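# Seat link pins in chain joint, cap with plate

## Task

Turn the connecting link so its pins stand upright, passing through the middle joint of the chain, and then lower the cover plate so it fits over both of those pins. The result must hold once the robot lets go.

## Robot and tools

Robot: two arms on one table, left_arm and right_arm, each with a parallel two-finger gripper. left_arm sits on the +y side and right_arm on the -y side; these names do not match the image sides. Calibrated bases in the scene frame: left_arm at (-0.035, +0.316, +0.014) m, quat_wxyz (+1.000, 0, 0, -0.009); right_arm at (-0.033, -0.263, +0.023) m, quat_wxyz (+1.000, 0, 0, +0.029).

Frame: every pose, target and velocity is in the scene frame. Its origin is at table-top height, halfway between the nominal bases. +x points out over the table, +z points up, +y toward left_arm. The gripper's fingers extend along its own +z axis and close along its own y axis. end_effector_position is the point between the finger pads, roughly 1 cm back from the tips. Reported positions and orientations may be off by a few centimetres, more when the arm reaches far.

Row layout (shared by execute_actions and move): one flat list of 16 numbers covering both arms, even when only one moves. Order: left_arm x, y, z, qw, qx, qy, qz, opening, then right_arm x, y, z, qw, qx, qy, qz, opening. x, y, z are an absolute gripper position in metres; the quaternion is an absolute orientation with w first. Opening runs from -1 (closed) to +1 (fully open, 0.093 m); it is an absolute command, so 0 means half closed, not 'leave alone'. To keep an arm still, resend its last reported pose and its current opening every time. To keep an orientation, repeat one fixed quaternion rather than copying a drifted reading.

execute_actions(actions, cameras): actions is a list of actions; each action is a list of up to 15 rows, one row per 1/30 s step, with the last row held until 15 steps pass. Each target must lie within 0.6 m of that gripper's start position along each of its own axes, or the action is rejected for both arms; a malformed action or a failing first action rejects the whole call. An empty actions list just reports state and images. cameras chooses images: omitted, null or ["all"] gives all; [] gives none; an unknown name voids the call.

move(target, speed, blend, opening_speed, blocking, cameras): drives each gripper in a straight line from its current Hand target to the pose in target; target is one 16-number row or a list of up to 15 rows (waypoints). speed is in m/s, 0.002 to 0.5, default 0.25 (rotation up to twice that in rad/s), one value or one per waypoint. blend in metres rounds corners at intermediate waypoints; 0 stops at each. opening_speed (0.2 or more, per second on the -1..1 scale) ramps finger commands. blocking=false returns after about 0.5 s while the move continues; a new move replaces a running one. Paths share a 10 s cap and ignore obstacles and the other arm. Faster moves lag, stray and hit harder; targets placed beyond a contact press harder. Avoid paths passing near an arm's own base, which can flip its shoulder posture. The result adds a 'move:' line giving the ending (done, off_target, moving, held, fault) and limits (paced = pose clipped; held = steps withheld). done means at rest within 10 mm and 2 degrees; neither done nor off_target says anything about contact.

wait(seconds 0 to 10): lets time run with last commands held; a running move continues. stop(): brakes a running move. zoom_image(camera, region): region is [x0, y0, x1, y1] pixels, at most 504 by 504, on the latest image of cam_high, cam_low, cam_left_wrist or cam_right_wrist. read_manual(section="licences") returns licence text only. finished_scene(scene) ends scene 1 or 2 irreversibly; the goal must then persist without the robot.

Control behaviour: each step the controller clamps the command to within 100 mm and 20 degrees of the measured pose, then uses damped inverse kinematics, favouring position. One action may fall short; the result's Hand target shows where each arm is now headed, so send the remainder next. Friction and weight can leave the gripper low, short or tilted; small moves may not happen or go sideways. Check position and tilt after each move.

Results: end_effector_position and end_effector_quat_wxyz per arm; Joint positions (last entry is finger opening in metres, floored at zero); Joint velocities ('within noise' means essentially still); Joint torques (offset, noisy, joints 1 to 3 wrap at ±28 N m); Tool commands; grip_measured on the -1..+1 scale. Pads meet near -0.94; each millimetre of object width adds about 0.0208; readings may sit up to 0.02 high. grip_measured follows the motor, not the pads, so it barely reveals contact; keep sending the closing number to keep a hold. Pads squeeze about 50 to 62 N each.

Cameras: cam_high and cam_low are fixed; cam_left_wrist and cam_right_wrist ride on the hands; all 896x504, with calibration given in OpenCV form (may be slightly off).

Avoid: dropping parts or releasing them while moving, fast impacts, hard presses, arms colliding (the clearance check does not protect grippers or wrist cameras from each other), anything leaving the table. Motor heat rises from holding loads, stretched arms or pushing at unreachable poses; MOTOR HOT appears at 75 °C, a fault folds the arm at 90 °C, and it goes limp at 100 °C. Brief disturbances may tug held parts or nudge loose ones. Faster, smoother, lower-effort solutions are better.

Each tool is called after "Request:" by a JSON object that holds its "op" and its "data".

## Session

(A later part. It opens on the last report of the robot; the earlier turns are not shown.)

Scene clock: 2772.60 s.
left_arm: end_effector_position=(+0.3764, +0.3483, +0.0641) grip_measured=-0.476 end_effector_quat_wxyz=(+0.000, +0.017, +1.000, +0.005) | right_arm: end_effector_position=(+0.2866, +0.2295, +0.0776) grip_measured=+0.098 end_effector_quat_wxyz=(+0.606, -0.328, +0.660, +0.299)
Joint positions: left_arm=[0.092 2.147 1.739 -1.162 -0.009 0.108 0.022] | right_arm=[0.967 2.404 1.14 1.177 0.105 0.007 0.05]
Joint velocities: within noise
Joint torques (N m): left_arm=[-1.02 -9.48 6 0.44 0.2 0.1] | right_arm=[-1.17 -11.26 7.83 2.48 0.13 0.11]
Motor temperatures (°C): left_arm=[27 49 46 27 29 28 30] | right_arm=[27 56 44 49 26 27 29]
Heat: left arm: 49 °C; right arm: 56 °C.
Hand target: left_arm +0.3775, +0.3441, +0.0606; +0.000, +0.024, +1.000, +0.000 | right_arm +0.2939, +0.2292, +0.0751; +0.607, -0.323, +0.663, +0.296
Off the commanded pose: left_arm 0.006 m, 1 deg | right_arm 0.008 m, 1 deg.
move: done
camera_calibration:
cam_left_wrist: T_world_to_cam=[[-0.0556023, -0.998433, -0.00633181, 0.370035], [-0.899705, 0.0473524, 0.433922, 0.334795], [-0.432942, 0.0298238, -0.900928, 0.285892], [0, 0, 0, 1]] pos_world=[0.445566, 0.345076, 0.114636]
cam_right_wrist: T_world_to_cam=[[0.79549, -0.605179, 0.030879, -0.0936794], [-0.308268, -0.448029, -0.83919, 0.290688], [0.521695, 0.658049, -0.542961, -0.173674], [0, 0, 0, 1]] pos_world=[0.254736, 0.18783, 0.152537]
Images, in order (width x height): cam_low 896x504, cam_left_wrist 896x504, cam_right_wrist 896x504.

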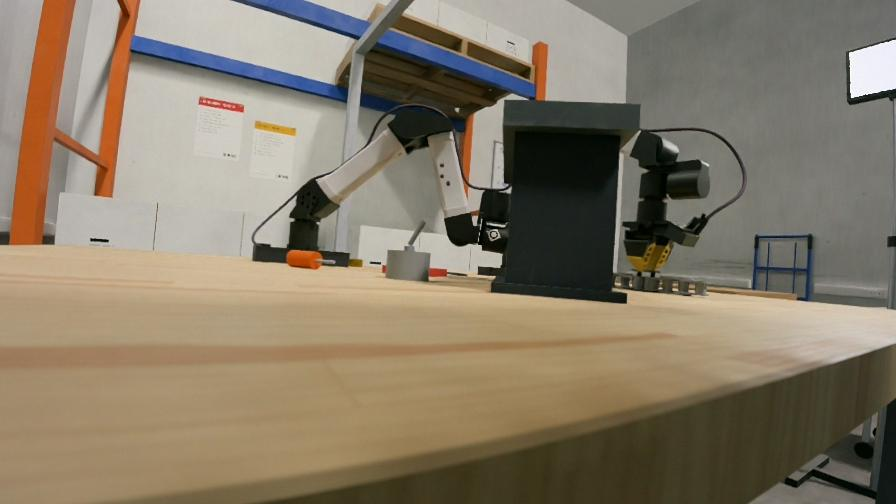

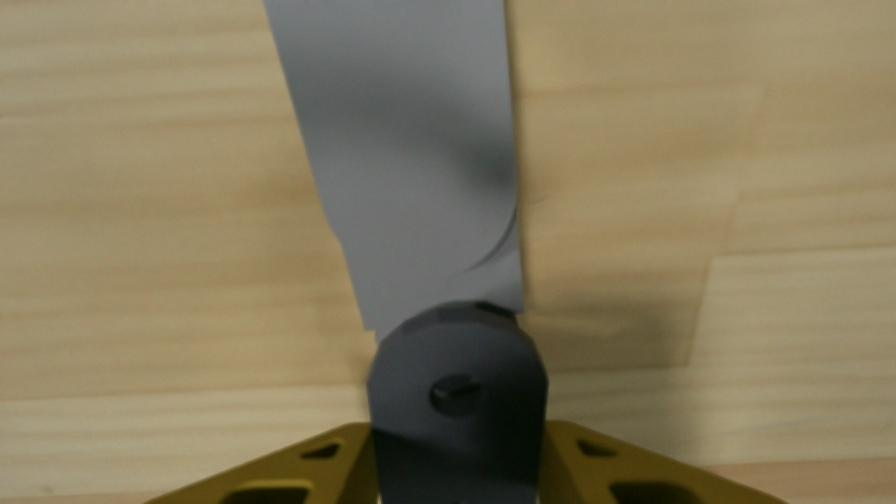

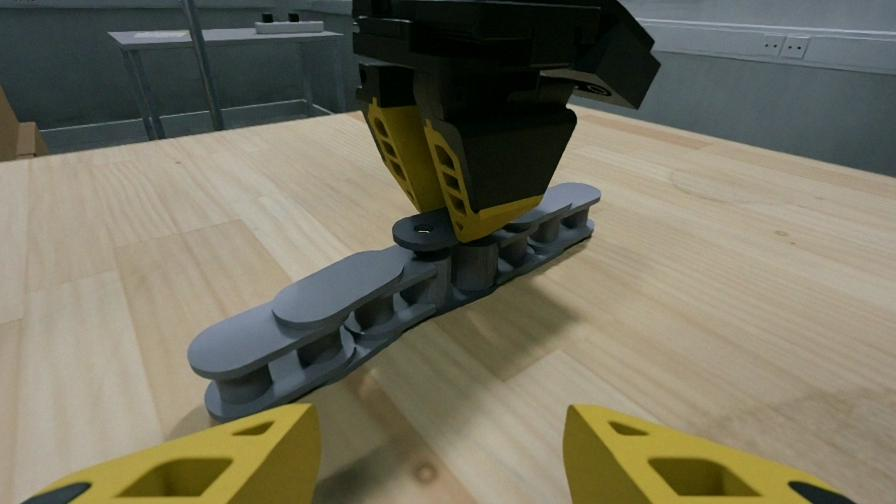

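Request:
{"op": "move", "data": {"target": [0.3783, 0.3462, 0.0600, 0, 0.0245, 0.9997, 0, -0.95, 0.294, 0.2295, 0.075, 0.6072, -0.3232, 0.6627, 0.2962, 0.1], "speed": 0.02, "cameras": ["cam_low","cam_left_wrist","cam_right_wrist"]}}

Request:
{"op": "zoom_image", "data": {"camera": "cam_right_wrist", "region": [380, 190, 480, 270]}}

Request:
{"op": "zoom_image", "data": {"camera": "cam_low", "region": [620, 255, 675, 295]}}

Request:
{"op": "zoom_image", "data": {"camera": "cam_left_wrist", "region": [420, 360, 495, 420]}}

Scene clock: 2812.07 s.
left_arm: end_effector_position=(+0.3766, +0.3483, +0.0637) grip_measured=-0.476 end_effector_quat_wxyz=(+0.000, +0.019, +1.000, +0.005) | right_arm: end_effector_position=(+0.2866, +0.2295, +0.0776) grip_measured=+0.098 end_effector_quat_wxyz=(+0.606, -0.328, +0.660, +0.299)
Joint positions: left_arm=[0.092 2.148 1.739 -1.161 -0.009 0.113 0.022] | right_arm=[0.967 2.404 1.14 1.177 0.105 0.007 0.05]
Joint velocities: within noise
Joint torques (N m): left_arm=[-0.46 -9.2 6.38 0.42 0.2 0.08] | right_arm=[-1.21 -11.43 7.98 2.53 0.12 0.13]
Motor temperatures (°C): left_arm=[27 49 45 27 29 28 30] | right_arm=[27 57 44 49 26 27 29]
Heat: left arm: 49 °C; right arm: 57 °C.
Hand target: left_arm +0.3783, +0.3463, +0.0600; +0.000, +0.024, +1.000, +0.000 | right_arm +0.2939, +0.2292, +0.0751; +0.607, -0.323, +0.663, +0.296
Off the commanded pose: left_arm 0.005 m, 1 deg | right_arm 0.008 m, 1 deg.
move: done
camera_calibration:
cam_left_wrist: T_world_to_cam=[[-0.0597916, -0.998191, -0.00632812, 0.371552], [-0.899481, 0.0511278, 0.433958, 0.333772], [-0.432849, 0.031639, -0.900911, 0.284907], [0, 0, 0, 1]] pos_world=[0.445759, 0.344801, 0.114184]
cam_right_wrist: T_world_to_cam=[[0.79549, -0.605179, 0.030879, -0.0936794], [-0.308268, -0.448029, -0.83919, 0.290688], [0.521695, 0.658049, -0.542961, -0.173674], [0, 0, 0, 1]] pos_world=[0.254736, 0.18783, 0.152537]
Images, in order (width x height): cam_low 896x504, cam_left_wrist 896x504, cam_right_wrist 896x504.

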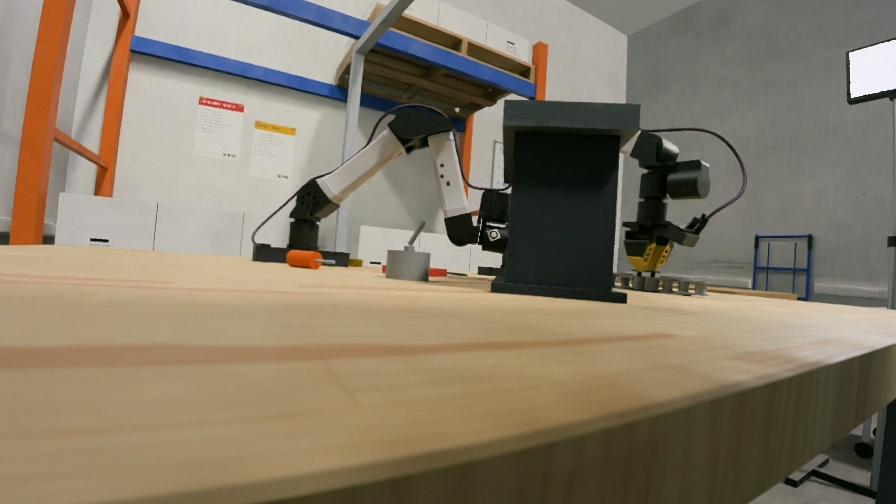

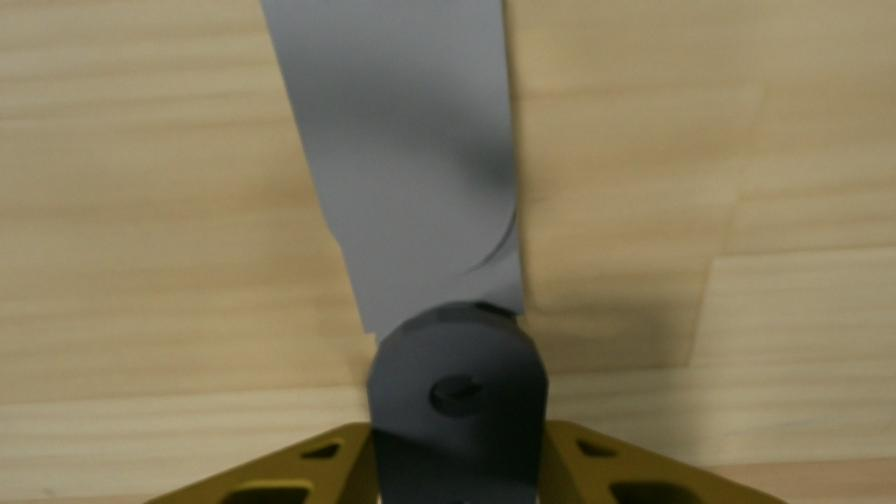

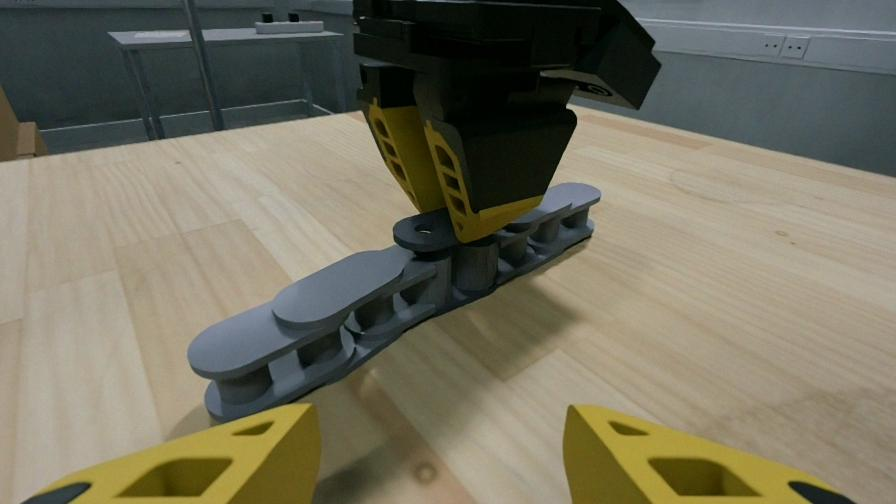

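Scaled by 5.040 from the camera's 896x504 image, which has a finer 1280x720 frame.

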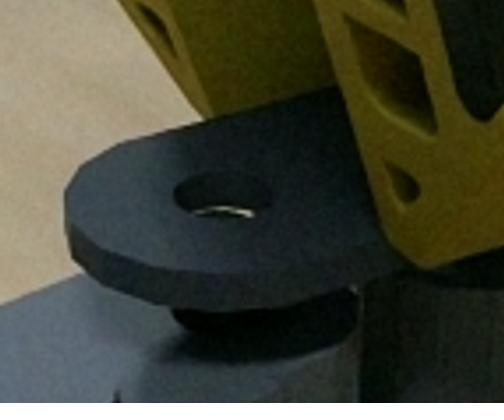

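Scaled by 9.164 from the camera's 896x504 image, which has a finer 1280x720 frame.

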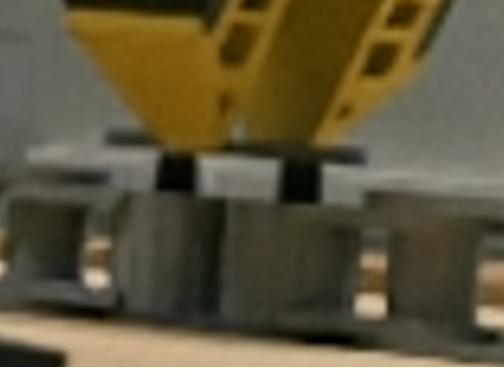

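Scaled by 6.720 from the camera's 896x504 image, which has a finer 1280x720 frame.

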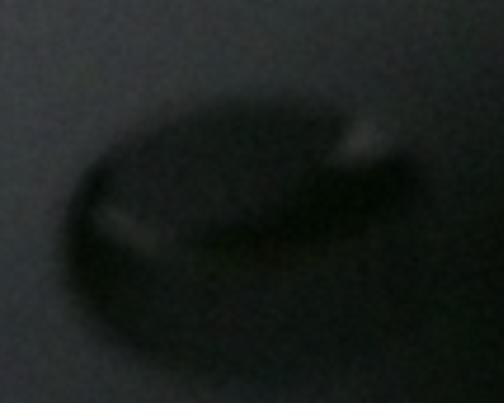

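Request:
{"op": "move", "data": {"target": [0.3783, 0.3476, 0.0600, 0, 0.0245, 0.9997, 0, -0.95, 0.294, 0.2295, 0.075, 0.6072, -0.3232, 0.6627, 0.2962, 0.1], "speed": 0.02, "cameras": []}}

Scene clock: 2829.20 s.
left_arm: end_effector_position=(+0.3766, +0.3483, +0.0637) grip_measured=-0.476 end_effector_quat_wxyz=(+0.000, +0.021, +1.000, +0.005) | right_arm: end_effector_position=(+0.2866, +0.2295, +0.0776) grip_measured=+0.098 end_effector_quat_wxyz=(+0.606, -0.328, +0.660, +0.299)
Joint positions: left_arm=[0.092 2.148 1.739 -1.161 -0.009 0.116 0.022] | right_arm=[0.967 2.404 1.14 1.177 0.105 0.007 0.05]
Joint velocities: within noise
Joint torques (N m): left_arm=[-0.17 -9.13 6.54 0.43 0.2 0.1] | right_arm=[-1.1 -11.3 7.8 2.51 0.11 0.14]
Motor temperatures (°C): left_arm=[27 49 45 27 29 28 30] | right_arm=[27 57 44 49 26 27 29]
Heat: left arm: 49 °C; right arm: 57 °C.
Hand target: left_arm +0.3783, +0.3477, +0.0600; +0.000, +0.024, +1.000, +0.000 | right_arm +0.2939, +0.2292, +0.0751; +0.607, -0.323, +0.663, +0.296
Off the commanded pose: left_arm 0.004 m, 1 deg | right_arm 0.008 m, 1 deg.
move: done
No camera images: "cameras" was empty.

Request:
{"op": "move", "data": {"target": [0.3783, 0.3490, 0.0600, 0, 0.0265, 0.9997, 0, -0.95, 0.294, 0.2295, 0.075, 0.6072, -0.3232, 0.6627, 0.2962, 0.1], "speed": 0.02, "cameras": []}}

Scene clock: 2835.37 s.
left_arm: end_effector_position=(+0.3766, +0.3483, +0.0637) grip_measured=-0.476 end_effector_quat_wxyz=(+0.000, +0.024, +1.000, +0.005) | right_arm: end_effector_position=(+0.2866, +0.2295, +0.0776) grip_measured=+0.098 end_effector_quat_wxyz=(+0.606, -0.328, +0.660, +0.299)
Joint positions: left_arm=[0.092 2.148 1.739 -1.161 -0.009 0.123 0.022] | right_arm=[0.967 2.404 1.14 1.177 0.105 0.007 0.05]
Joint velocities: within noise
Joint torques (N m): left_arm=[0.17 -9.2 6.52 0.41 0.2 0.08] | right_arm=[-1.22 -11.28 7.88 2.5 0.09 0.14]
Motor temperatures (°C): left_arm=[27 49 45 27 29 28 30] | right_arm=[27 57 44 49 26 27 29]
Heat: left arm: 49 °C; right arm: 57 °C.
Hand target: left_arm +0.3783, +0.3491, +0.0600; +0.000, +0.026, +1.000, +0.000 | right_arm +0.2939, +0.2292, +0.0751; +0.607, -0.323, +0.663, +0.296
Off the commanded pose: left_arm 0.004 m, 1 deg | right_arm 0.008 m, 1 deg.
move: done
No camera images: "cameras" was empty.

Request:
{"op": "move", "data": {"target": [0.3783, 0.3502, 0.0600, 0, 0.0265, 0.9997, 0, -0.95, 0.294, 0.2295, 0.075, 0.6072, -0.3232, 0.6627, 0.2962, 0.1], "speed": 0.02, "cameras": ["cam_low","cam_left_wrist","cam_right_wrist"]}}

Request:
{"op": "zoom_image", "data": {"camera": "cam_right_wrist", "region": [380, 190, 480, 270]}}

Request:
{"op": "zoom_image", "data": {"camera": "cam_left_wrist", "region": [420, 360, 495, 420]}}

Scene clock: 2843.43 s.
left_arm: end_effector_position=(+0.3766, +0.3483, +0.0637) grip_measured=-0.476 end_effector_quat_wxyz=(+0.000, +0.026, +1.000, +0.005) | right_arm: end_effector_position=(+0.2866, +0.2295, +0.0776) grip_measured=+0.098 end_effector_quat_wxyz=(+0.606, -0.328, +0.660, +0.299)
Joint positions: left_arm=[0.092 2.148 1.739 -1.161 -0.009 0.126 0.022] | right_arm=[0.967 2.404 1.14 1.177 0.105 0.007 0.05]
Joint velocities: within noise
Joint torques (N m): left_arm=[0.49 -9.1 6.58 0.42 0.21 0.09] | right_arm=[-1.31 -11.34 7.88 2.48 0.1 0.14]
Motor temperatures (°C): left_arm=[27 49 45 26 29 28 30] | right_arm=[27 57 44 49 26 27 29]
Heat: left arm: 49 °C; right arm: 57 °C.
Hand target: left_arm +0.3783, +0.3503, +0.0600; +0.000, +0.026, +1.000, +0.000 | right_arm +0.2939, +0.2292, +0.0751; +0.607, -0.323, +0.663, +0.296
Off the commanded pose: left_arm 0.005 m, 1 deg | right_arm 0.008 m, 1 deg.
move: done
camera_calibration:
cam_left_wrist: T_world_to_cam=[[-0.073494, -0.997276, -0.00631487, 0.376392], [-0.898638, 0.0634763, 0.434074, 0.329146], [-0.432491, 0.0375766, -0.900855, 0.2827], [0, 0, 0, 1]] pos_world=[0.445711, 0.343851, 0.114175]
cam_right_wrist: T_world_to_cam=[[0.79549, -0.605179, 0.030879, -0.0936794], [-0.308268, -0.448029, -0.83919, 0.290688], [0.521695, 0.658049, -0.542961, -0.173674], [0, 0, 0, 1]] pos_world=[0.254736, 0.18783, 0.152537]
Images, in order (width x height): cam_low 896x504, cam_left_wrist 896x504, cam_right_wrist 896x504.

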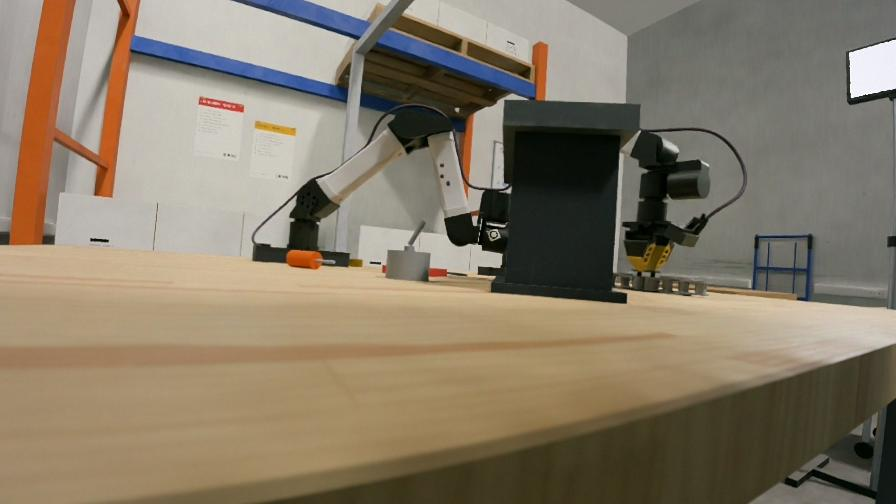

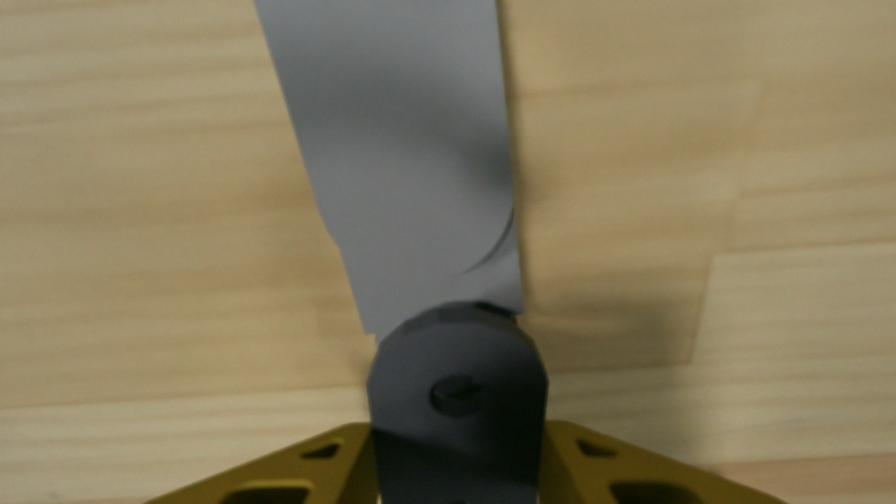

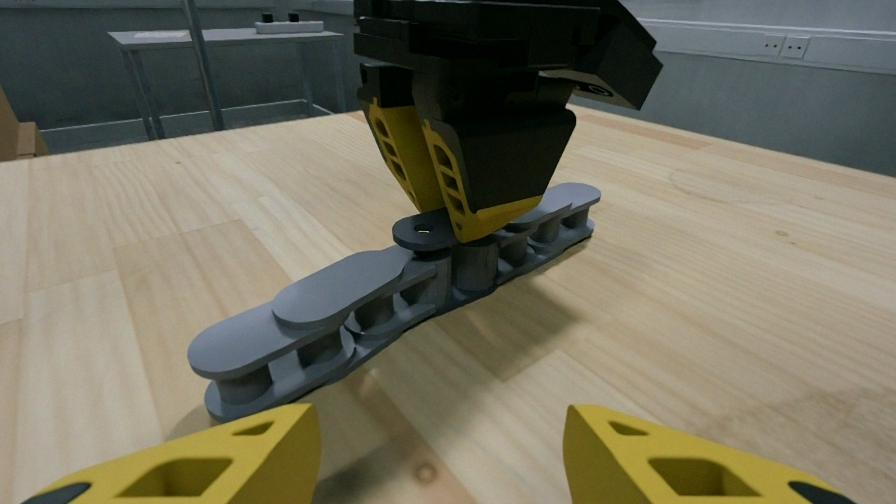

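Scaled by 5.040 from the camera's 896x504 image, which has a finer 1280x720 frame.

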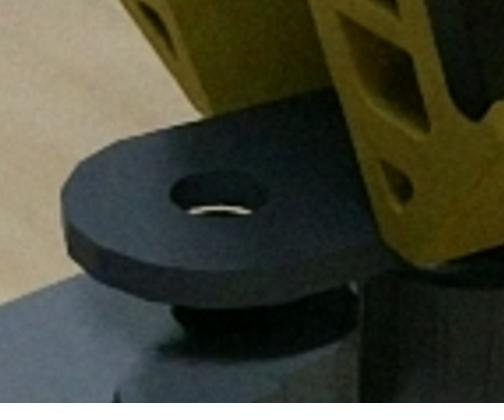

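Scaled by 6.720 from the camera's 896x504 image, which has a finer 1280x720 frame.

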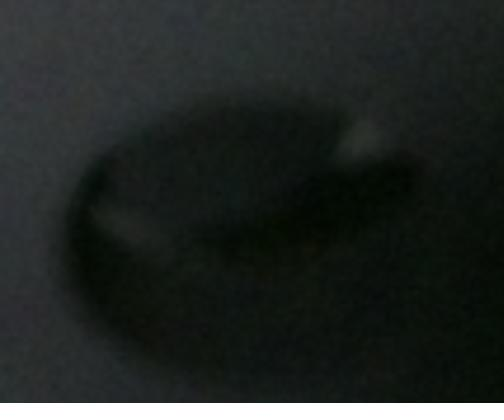

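Request:
{"op": "move", "data": {"target": [0.3783, 0.3514, 0.0600, 0, 0.0245, 0.9997, 0, -0.95, 0.294, 0.2295, 0.075, 0.6072, -0.3232, 0.6627, 0.2962, 0.1], "speed": 0.02, "cameras": []}}

Request:
{"op": "move", "data": {"target": [0.3783, 0.3524, 0.0600, 0, 0.0245, 0.9997, 0, -0.95, 0.294, 0.2295, 0.075, 0.6072, -0.3232, 0.6627, 0.2962, 0.1], "speed": 0.02, "cameras": []}}

Scene clock: 2855.93 s.
left_arm: end_effector_position=(+0.3770, +0.3502, +0.0623) grip_measured=-0.476 end_effector_quat_wxyz=(+0.000, +0.024, +1.000, +0.005) | right_arm: end_effector_position=(+0.2866, +0.2295, +0.0776) grip_measured=+0.098 end_effector_quat_wxyz=(+0.606, -0.328, +0.660, +0.299)
Joint positions: left_arm=[0.097 2.152 1.739 -1.157 -0.009 0.127 0.022] | right_arm=[0.967 2.404 1.14 1.177 0.105 0.007 0.05]
Joint velocities: within noise
Joint torques (N m): left_arm=[0.25 -9.42 6.57 0.38 0.19 0.08] | right_arm=[-1.2 -11.45 7.87 2.48 0.1 0.13]
Motor temperatures (°C): left_arm=[27 49 45 26 29 28 30] | right_arm=[27 58 44 50 26 27 29]
Heat: left arm: 49 °C; right arm: 58 °C.
Hand target: left_arm +0.3783, +0.3514, +0.0601; +0.000, +0.024, +1.000, +0.000 | right_arm +0.2939, +0.2292, +0.0751; +0.607, -0.323, +0.663, +0.296
Off the commanded pose: left_arm 0.003 m, 1 deg | right_arm 0.008 m, 1 deg.
move: done
No camera images: "cameras" was empty.

Scene clock: 2856.63 s.
left_arm: end_effector_position=(+0.3770, +0.3504, +0.0623) grip_measured=-0.476 end_effector_quat_wxyz=(+0.000, +0.024, +1.000, +0.005) | right_arm: end_effector_position=(+0.2866, +0.2295, +0.0776) grip_measured=+0.098 end_effector_quat_wxyz=(+0.606, -0.328, +0.660, +0.299)
Joint positions: left_arm=[0.097 2.152 1.739 -1.157 -0.009 0.128 0.022] | right_arm=[0.967 2.404 1.14 1.177 0.105 0.007 0.05]
Joint velocities: within noise
Joint torques (N m): left_arm=[0.44 -9.32 6.72 0.37 0.2 0.09] | right_arm=[-1.32 -11.26 7.77 2.44 0.13 0.15]
Motor temperatures (°C): left_arm=[27 49 45 26 29 28 30] | right_arm=[27 58 44 50 26 27 29]
Heat: left arm: 49 °C; right arm: 58 °C.
Hand target: left_arm +0.3783, +0.3524, +0.0601; +0.000, +0.025, +1.000, +0.000 | right_arm +0.2939, +0.2292, +0.0751; +0.607, -0.323, +0.663, +0.296
Off the commanded pose: left_arm 0.003 m, 1 deg | right_arm 0.008 m, 1 deg.
move: done
No camera images: "cameras" was empty.

Request:
{"op": "move", "data": {"target": [0.3783, 0.3519, 0.0601, 0, 0.0245, 0.9997, 0, -0.95, 0.294, 0.2295, 0.075, 0.6072, -0.3232, 0.6627, 0.2962, 0.1], "speed": 0.02, "cameras": ["cam_low","cam_left_wrist","cam_right_wrist"]}}

Request:
{"op": "zoom_image", "data": {"camera": "cam_right_wrist", "region": [380, 190, 480, 270]}}

Request:
{"op": "zoom_image", "data": {"camera": "cam_left_wrist", "region": [420, 360, 495, 420]}}

Request:
{"op": "zoom_image", "data": {"camera": "cam_low", "region": [620, 255, 675, 295]}}

Scene clock: 2871.73 s.
left_arm: end_effector_position=(+0.3770, +0.3504, +0.0623) grip_measured=-0.476 end_effector_quat_wxyz=(+0.000, +0.024, +1.000, +0.005) | right_arm: end_effector_position=(+0.2866, +0.2295, +0.0776) grip_measured=+0.098 end_effector_quat_wxyz=(+0.606, -0.328, +0.660, +0.299)
Joint positions: left_arm=[0.097 2.152 1.739 -1.157 -0.009 0.128 0.022] | right_arm=[0.967 2.404 1.14 1.177 0.105 0.007 0.05]
Joint velocities: within noise
Joint torques (N m): left_arm=[0.39 -9.39 6.74 0.37 0.2 0.08] | right_arm=[-1.06 -11.25 7.88 2.49 0.08 0.16]
Motor temperatures (°C): left_arm=[27 48 46 26 29 28 30] | right_arm=[27 58 44 50 26 27 29]
Heat: left arm: 48 °C; right arm: 58 °C.
Hand target: left_arm +0.3783, +0.3519, +0.0602; +0.000, +0.024, +1.000, +0.000 | right_arm +0.2939, +0.2292, +0.0751; +0.607, -0.323, +0.663, +0.296
Off the commanded pose: left_arm 0.003 m, 1 deg | right_arm 0.008 m, 1 deg.
move: done
camera_calibration:
cam_left_wrist: T_world_to_cam=[[-0.0700696, -0.997522, -0.00631329, 0.377295], [-0.898844, 0.0603908, 0.434087, 0.331156], [-0.43263, 0.036091, -0.900849, 0.282171], [0, 0, 0, 1]] pos_world=[0.44617, 0.346178, 0.112825]
cam_right_wrist: T_world_to_cam=[[0.79549, -0.605179, 0.030879, -0.0936794], [-0.308268, -0.448029, -0.83919, 0.290688], [0.521695, 0.658049, -0.542961, -0.173674], [0, 0, 0, 1]] pos_world=[0.254736, 0.18783, 0.152537]
Images, in order (width x height): cam_low 896x504, cam_left_wrist 896x504, cam_right_wrist 896x504.

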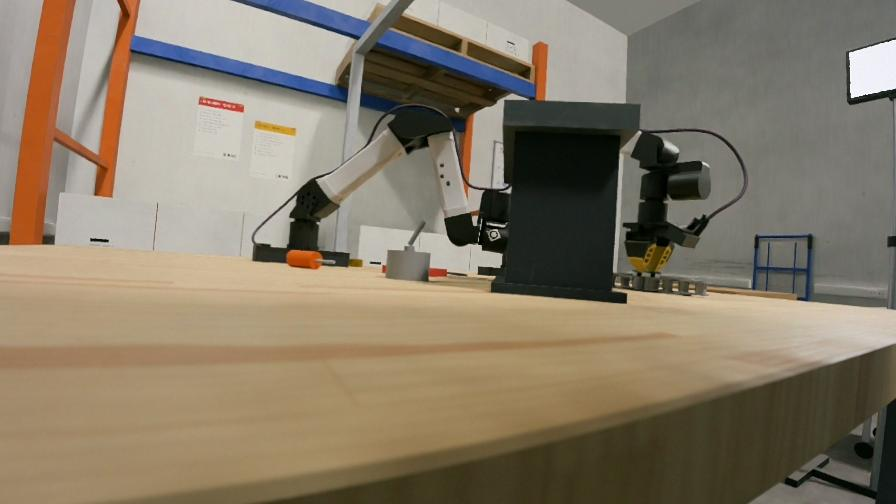

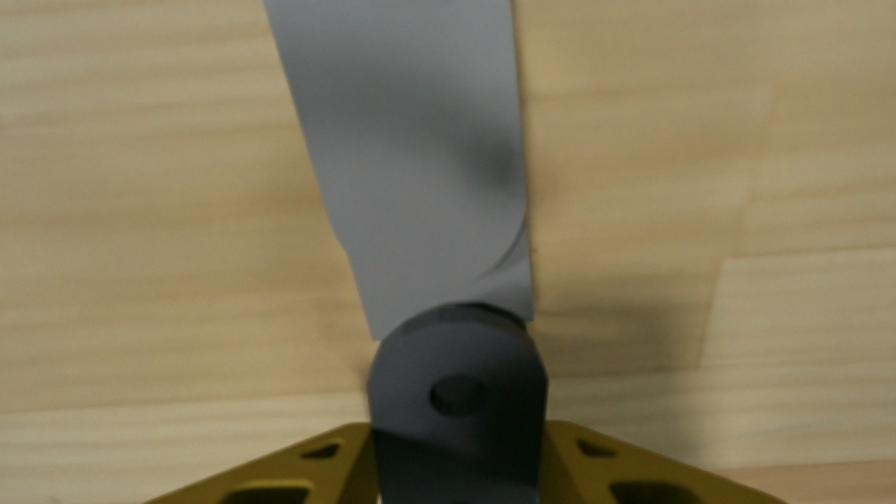

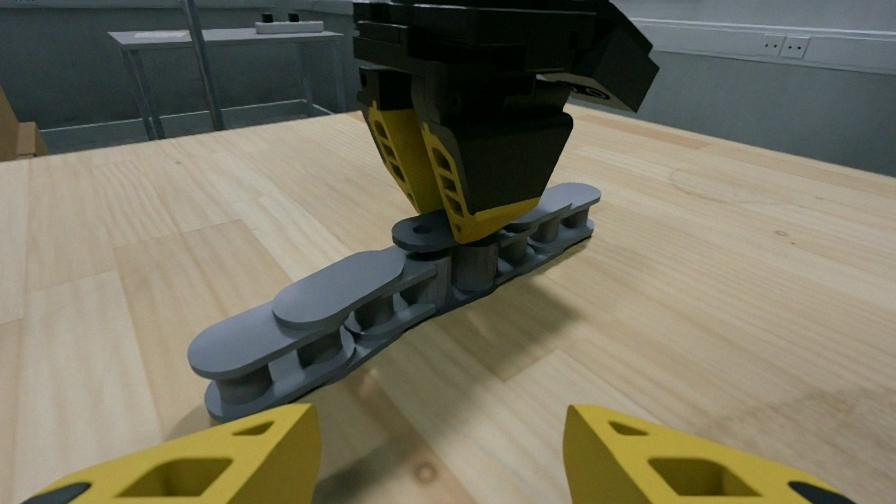

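Scaled by 5.040 from the camera's 896x504 image, which has a finer 1280x720 frame.

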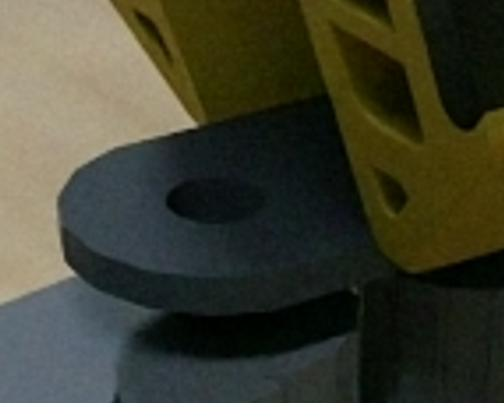

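Scaled by 6.720 from the camera's 896x504 image, which has a finer 1280x720 frame.

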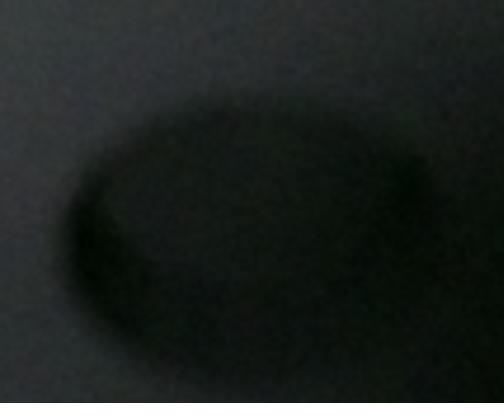

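Scaled by 9.164 from the camera's 896x504 image, which has a finer 1280x720 frame.

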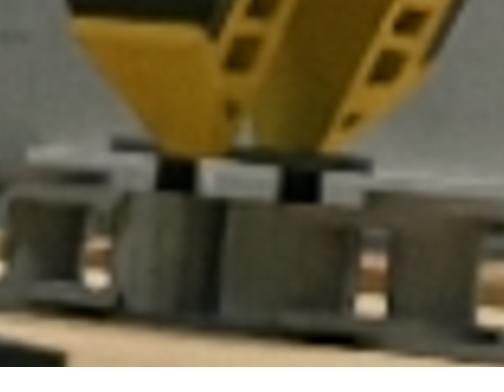

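Request:
{"op": "move", "data": {"target": [0.3783, 0.3519, 0.0575, 0, 0.0245, 0.9997, 0, -0.95, 0.294, 0.2295, 0.075, 0.6072, -0.3232, 0.6627, 0.2962, 0.1], "speed": 0.02, "cameras": ["cam_low","cam_left_wrist","cam_right_wrist"]}}

Request:
{"op": "zoom_image", "data": {"camera": "cam_right_wrist", "region": [380, 190, 480, 270]}}

Request:
{"op": "zoom_image", "data": {"camera": "cam_left_wrist", "region": [420, 360, 495, 420]}}

Request:
{"op": "zoom_image", "data": {"camera": "cam_low", "region": [620, 255, 675, 295]}}

Scene clock: 2883.70 s.
left_arm: end_effector_position=(+0.3773, +0.3504, +0.0623) grip_measured=-0.476 end_effector_quat_wxyz=(+0.000, +0.024, +1.000, +0.005) | right_arm: end_effector_position=(+0.2866, +0.2295, +0.0776) grip_measured=+0.098 end_effector_quat_wxyz=(+0.606, -0.328, +0.660, +0.299)
Joint positions: left_arm=[0.097 2.152 1.739 -1.156 -0.009 0.128 0.022] | right_arm=[0.967 2.404 1.14 1.177 0.105 0.007 0.05]
Joint velocities: within noise
Joint torques (N m): left_arm=[0.36 -9.2 6.02 0.46 0.19 0.09] | right_arm=[-1.09 -11.21 7.84 2.48 0.09 0.11]
Motor temperatures (°C): left_arm=[27 48 46 26 29 28 31] | right_arm=[27 58 44 50 26 27 29]
Heat: left arm: 48 °C; right arm: 58 °C.
Hand target: left_arm +0.3782, +0.3519, +0.0576; +0.000, +0.024, +1.000, +0.000 | right_arm +0.2939, +0.2292, +0.0751; +0.607, -0.323, +0.663, +0.296
Off the commanded pose: left_arm 0.005 m, 1 deg | right_arm 0.008 m, 1 deg.
move: done
camera_calibration:
cam_left_wrist: T_world_to_cam=[[-0.0700623, -0.997522, -0.00648378, 0.377344], [-0.899339, 0.0603515, 0.433067, 0.331667], [-0.431602, 0.0361728, -0.901339, 0.281904], [0, 0, 0, 1]] pos_world=[0.446389, 0.346195, 0.112903]
cam_right_wrist: T_world_to_cam=[[0.79549, -0.605179, 0.030879, -0.0936794], [-0.308268, -0.448029, -0.83919, 0.290688], [0.521695, 0.658049, -0.542961, -0.173674], [0, 0, 0, 1]] pos_world=[0.254736, 0.18783, 0.152537]
Images, in order (width x height): cam_low 896x504, cam_left_wrist 896x504, cam_right_wrist 896x504.

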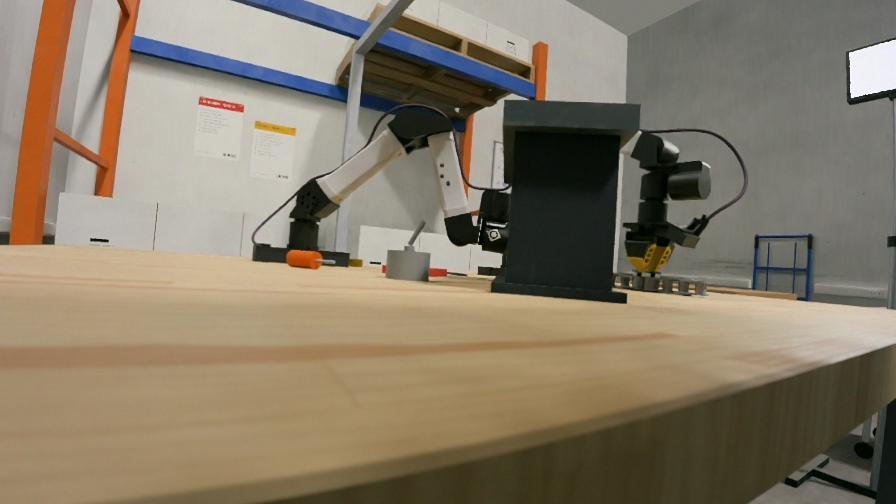

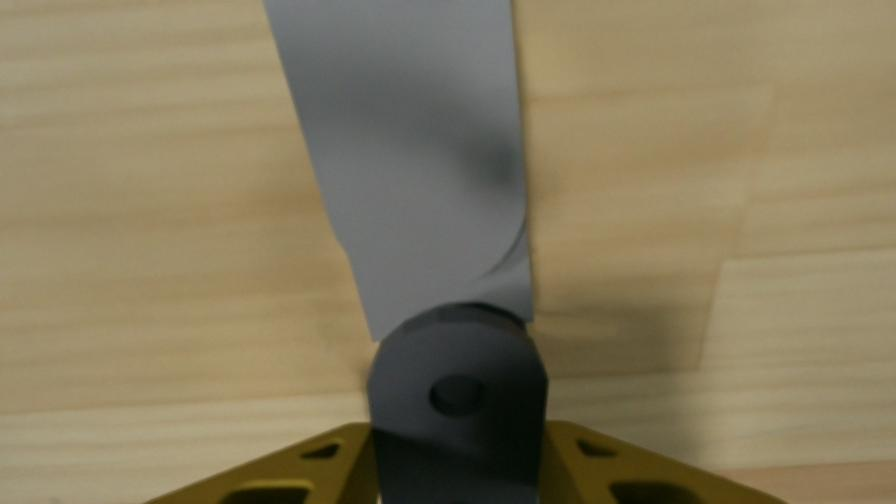

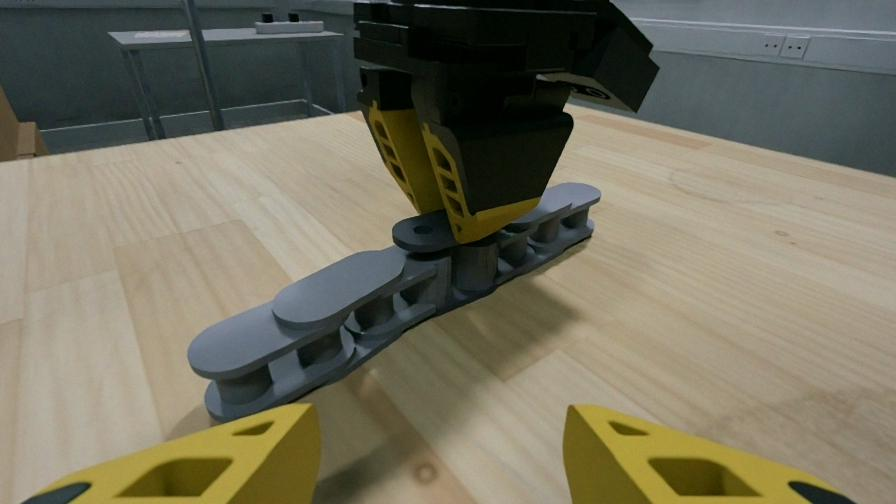

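Scaled by 5.040 from the camera's 896x504 image, which has a finer 1280x720 frame.

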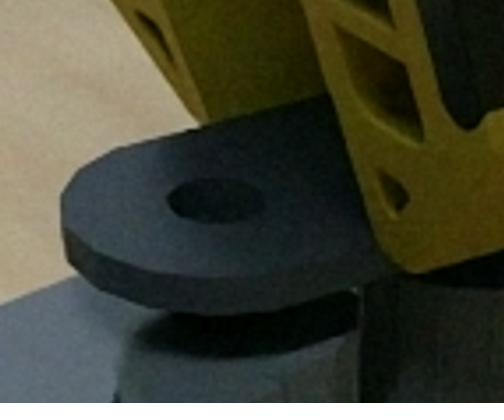

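Scaled by 6.720 from the camera's 896x504 image, which has a finer 1280x720 frame.

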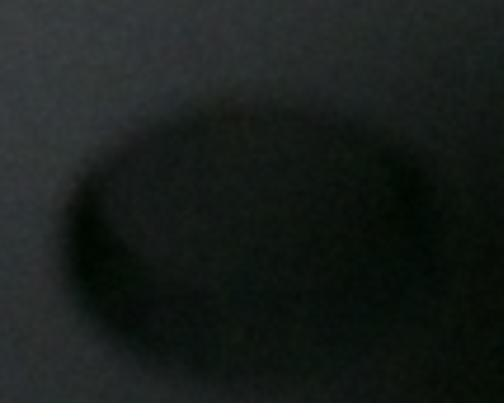

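Scaled by 9.164 from the camera's 896x504 image, which has a finer 1280x720 frame.

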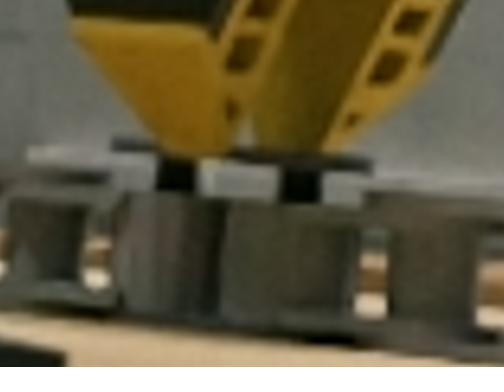

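Request:
{"op": "zoom_image", "data": {"camera": "cam_right_wrist", "region": [408, 218, 438, 242]}}

Request:
{"op": "zoom_image", "data": {"camera": "cam_left_wrist", "region": [425, 368, 490, 420]}}

Request:
{"op": "zoom_image", "data": {"camera": "cam_low", "region": [630, 265, 665, 285]}}

Scaled by 16.800 from the camera's 896x504 image, which has a finer 1280x720 frame.

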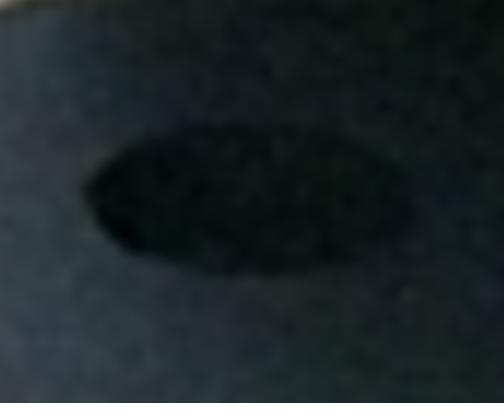

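Scaled by 7.754 from the camera's 896x504 image, which has a finer 1280x720 frame.

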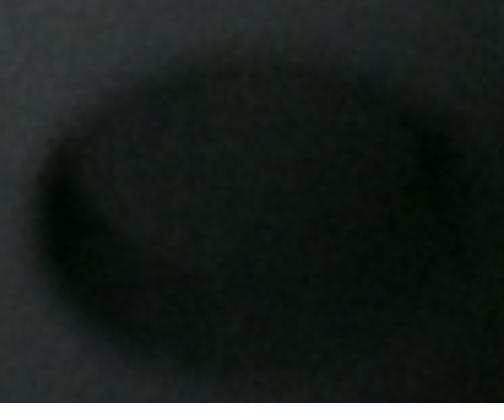

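Scaled by 14.400 from the camera's 896x504 image, which has a finer 1280x720 frame.

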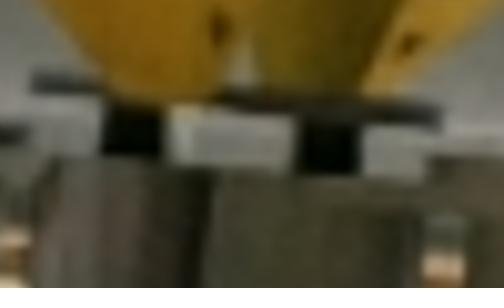

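Request:
{"op": "move", "data": {"target": [0.3783, 0.3490, 0.0575, 0, 0.0245, 0.9997, 0, -0.95, 0.294, 0.2295, 0.075, 0.6072, -0.3232, 0.6627, 0.2962, 0.1], "speed": 0.02, "cameras": []}}

Request:
{"op": "move", "data": {"target": [0.3783, 0.3475, 0.0575, 0, 0.0245, 0.9997, 0, -0.95, 0.294, 0.2295, 0.075, 0.6072, -0.3232, 0.6627, 0.2962, 0.1], "speed": 0.02, "cameras": []}}

Scene clock: 2920.57 s.
left_arm: end_effector_position=(+0.3773, +0.3504, +0.0623) grip_measured=-0.476 end_effector_quat_wxyz=(+0.000, +0.024, +1.000, +0.005) | right_arm: end_effector_position=(+0.2866, +0.2295, +0.0776) grip_measured=+0.098 end_effector_quat_wxyz=(+0.606, -0.328, +0.660, +0.299)
Joint positions: left_arm=[0.097 2.152 1.739 -1.156 -0.009 0.128 0.022] | right_arm=[0.967 2.404 1.14 1.177 0.105 0.007 0.05]
Joint velocities: within noise
Joint torques (N m): left_arm=[-0.31 -9.32 5.9 0.45 0.2 0.01] | right_arm=[-1.17 -11.3 7.9 2.5 0.13 0.17]
Motor temperatures (°C): left_arm=[27 48 45 26 29 28 31] | right_arm=[27 59 44 50 26 27 29]
Heat: left arm: 48 °C; right arm: 59 °C.
Hand target: left_arm +0.3782, +0.3490, +0.0576; +0.000, +0.024, +1.000, +0.000 | right_arm +0.2939, +0.2292, +0.0751; +0.607, -0.323, +0.663, +0.296
Off the commanded pose: left_arm 0.005 m, 1 deg | right_arm 0.008 m, 1 deg.
move: done
No camera images: "cameras" was empty.

Scene clock: 2921.27 s.
left_arm: end_effector_position=(+0.3773, +0.3504, +0.0623) grip_measured=-0.476 end_effector_quat_wxyz=(+0.000, +0.024, +1.000, +0.005) | right_arm: end_effector_position=(+0.2866, +0.2295, +0.0776) grip_measured=+0.098 end_effector_quat_wxyz=(+0.606, -0.328, +0.660, +0.299)
Joint positions: left_arm=[0.097 2.152 1.739 -1.156 -0.009 0.128 0.022] | right_arm=[0.967 2.404 1.14 1.177 0.105 0.007 0.05]
Joint velocities: within noise
Joint torques (N m): left_arm=[-0.7 -9.36 5.85 0.46 0.19 -0.02] | right_arm=[-1.07 -11.23 7.99 2.48 0.13 0.18]
Motor temperatures (°C): left_arm=[27 48 45 26 29 28 31] | right_arm=[27 59 44 50 26 27 29]
Heat: left arm: 48 °C; right arm: 59 °C.
Hand target: left_arm +0.3782, +0.3475, +0.0576; +0.000, +0.024, +1.000, +0.000 | right_arm +0.2939, +0.2292, +0.0751; +0.607, -0.323, +0.663, +0.296
Off the commanded pose: left_arm 0.006 m, 1 deg | right_arm 0.008 m, 1 deg.
move: done
No camera images: "cameras" was empty.

Request:
{"op": "move", "data": {"target": [0.3783, 0.3467, 0.0575, 0, 0.0245, 0.9997, 0, -0.95, 0.294, 0.2295, 0.075, 0.6072, -0.3232, 0.6627, 0.2962, 0.1], "speed": 0.02, "cameras": []}}

Request:
{"op": "move", "data": {"target": [0.3783, 0.3460, 0.0575, 0, 0.0245, 0.9997, 0, -0.95, 0.294, 0.2295, 0.075, 0.6072, -0.3232, 0.6627, 0.2962, 0.1], "speed": 0.02, "cameras": []}}

Scene clock: 2930.47 s.
left_arm: end_effector_position=(+0.3773, +0.3504, +0.0623) grip_measured=-0.476 end_effector_quat_wxyz=(+0.000, +0.024, +1.000, +0.005) | right_arm: end_effector_position=(+0.2866, +0.2295, +0.0776) grip_measured=+0.098 end_effector_quat_wxyz=(+0.606, -0.328, +0.660, +0.299)
Joint positions: left_arm=[0.097 2.152 1.739 -1.156 -0.009 0.128 0.022] | right_arm=[0.967 2.404 1.14 1.177 0.105 0.007 0.05]
Joint velocities: within noise
Joint torques (N m): left_arm=[-0.88 -9.35 5.81 0.46 0.19 -0.04] | right_arm=[-1.25 -11.54 7.87 2.48 0.11 0.13]
Motor temperatures (°C): left_arm=[27 48 45 26 29 28 31] | right_arm=[27 59 44 50 26 27 29]
Heat: left arm: 48 °C; right arm: 59 °C.
Hand target: left_arm +0.3782, +0.3467, +0.0576; +0.000, +0.024, +1.000, +0.000 | right_arm +0.2939, +0.2292, +0.0751; +0.607, -0.323, +0.663, +0.296
Off the commanded pose: left_arm 0.006 m, 1 deg | right_arm 0.008 m, 1 deg.
move: done
No camera images: "cameras" was empty.

Scene clock: 2931.17 s.
left_arm: end_effector_position=(+0.3773, +0.3504, +0.0623) grip_measured=-0.476 end_effector_quat_wxyz=(+0.000, +0.024, +1.000, +0.005) | right_arm: end_effector_position=(+0.2866, +0.2295, +0.0776) grip_measured=+0.098 end_effector_quat_wxyz=(+0.606, -0.328, +0.660, +0.299)
Joint positions: left_arm=[0.097 2.152 1.739 -1.156 -0.009 0.128 0.022] | right_arm=[0.967 2.404 1.14 1.177 0.105 0.007 0.05]
Joint velocities: within noise
Joint torques (N m): left_arm=[-1.06 -9.36 5.85 0.45 0.21 -0.05] | right_arm=[-1.29 -11.38 7.66 2.5 0.1 0.15]
Motor temperatures (°C): left_arm=[27 48 45 26 29 28 31] | right_arm=[27 59 44 50 26 27 29]
Heat: left arm: 48 °C; right arm: 59 °C.
Hand target: left_arm +0.3782, +0.3460, +0.0576; +0.000, +0.024, +1.000, +0.000 | right_arm +0.2939, +0.2292, +0.0751; +0.607, -0.323, +0.663, +0.296
Off the commanded pose: left_arm 0.007 m, 1 deg | right_arm 0.008 m, 1 deg.
move: done
No camera images: "cameras" was empty.


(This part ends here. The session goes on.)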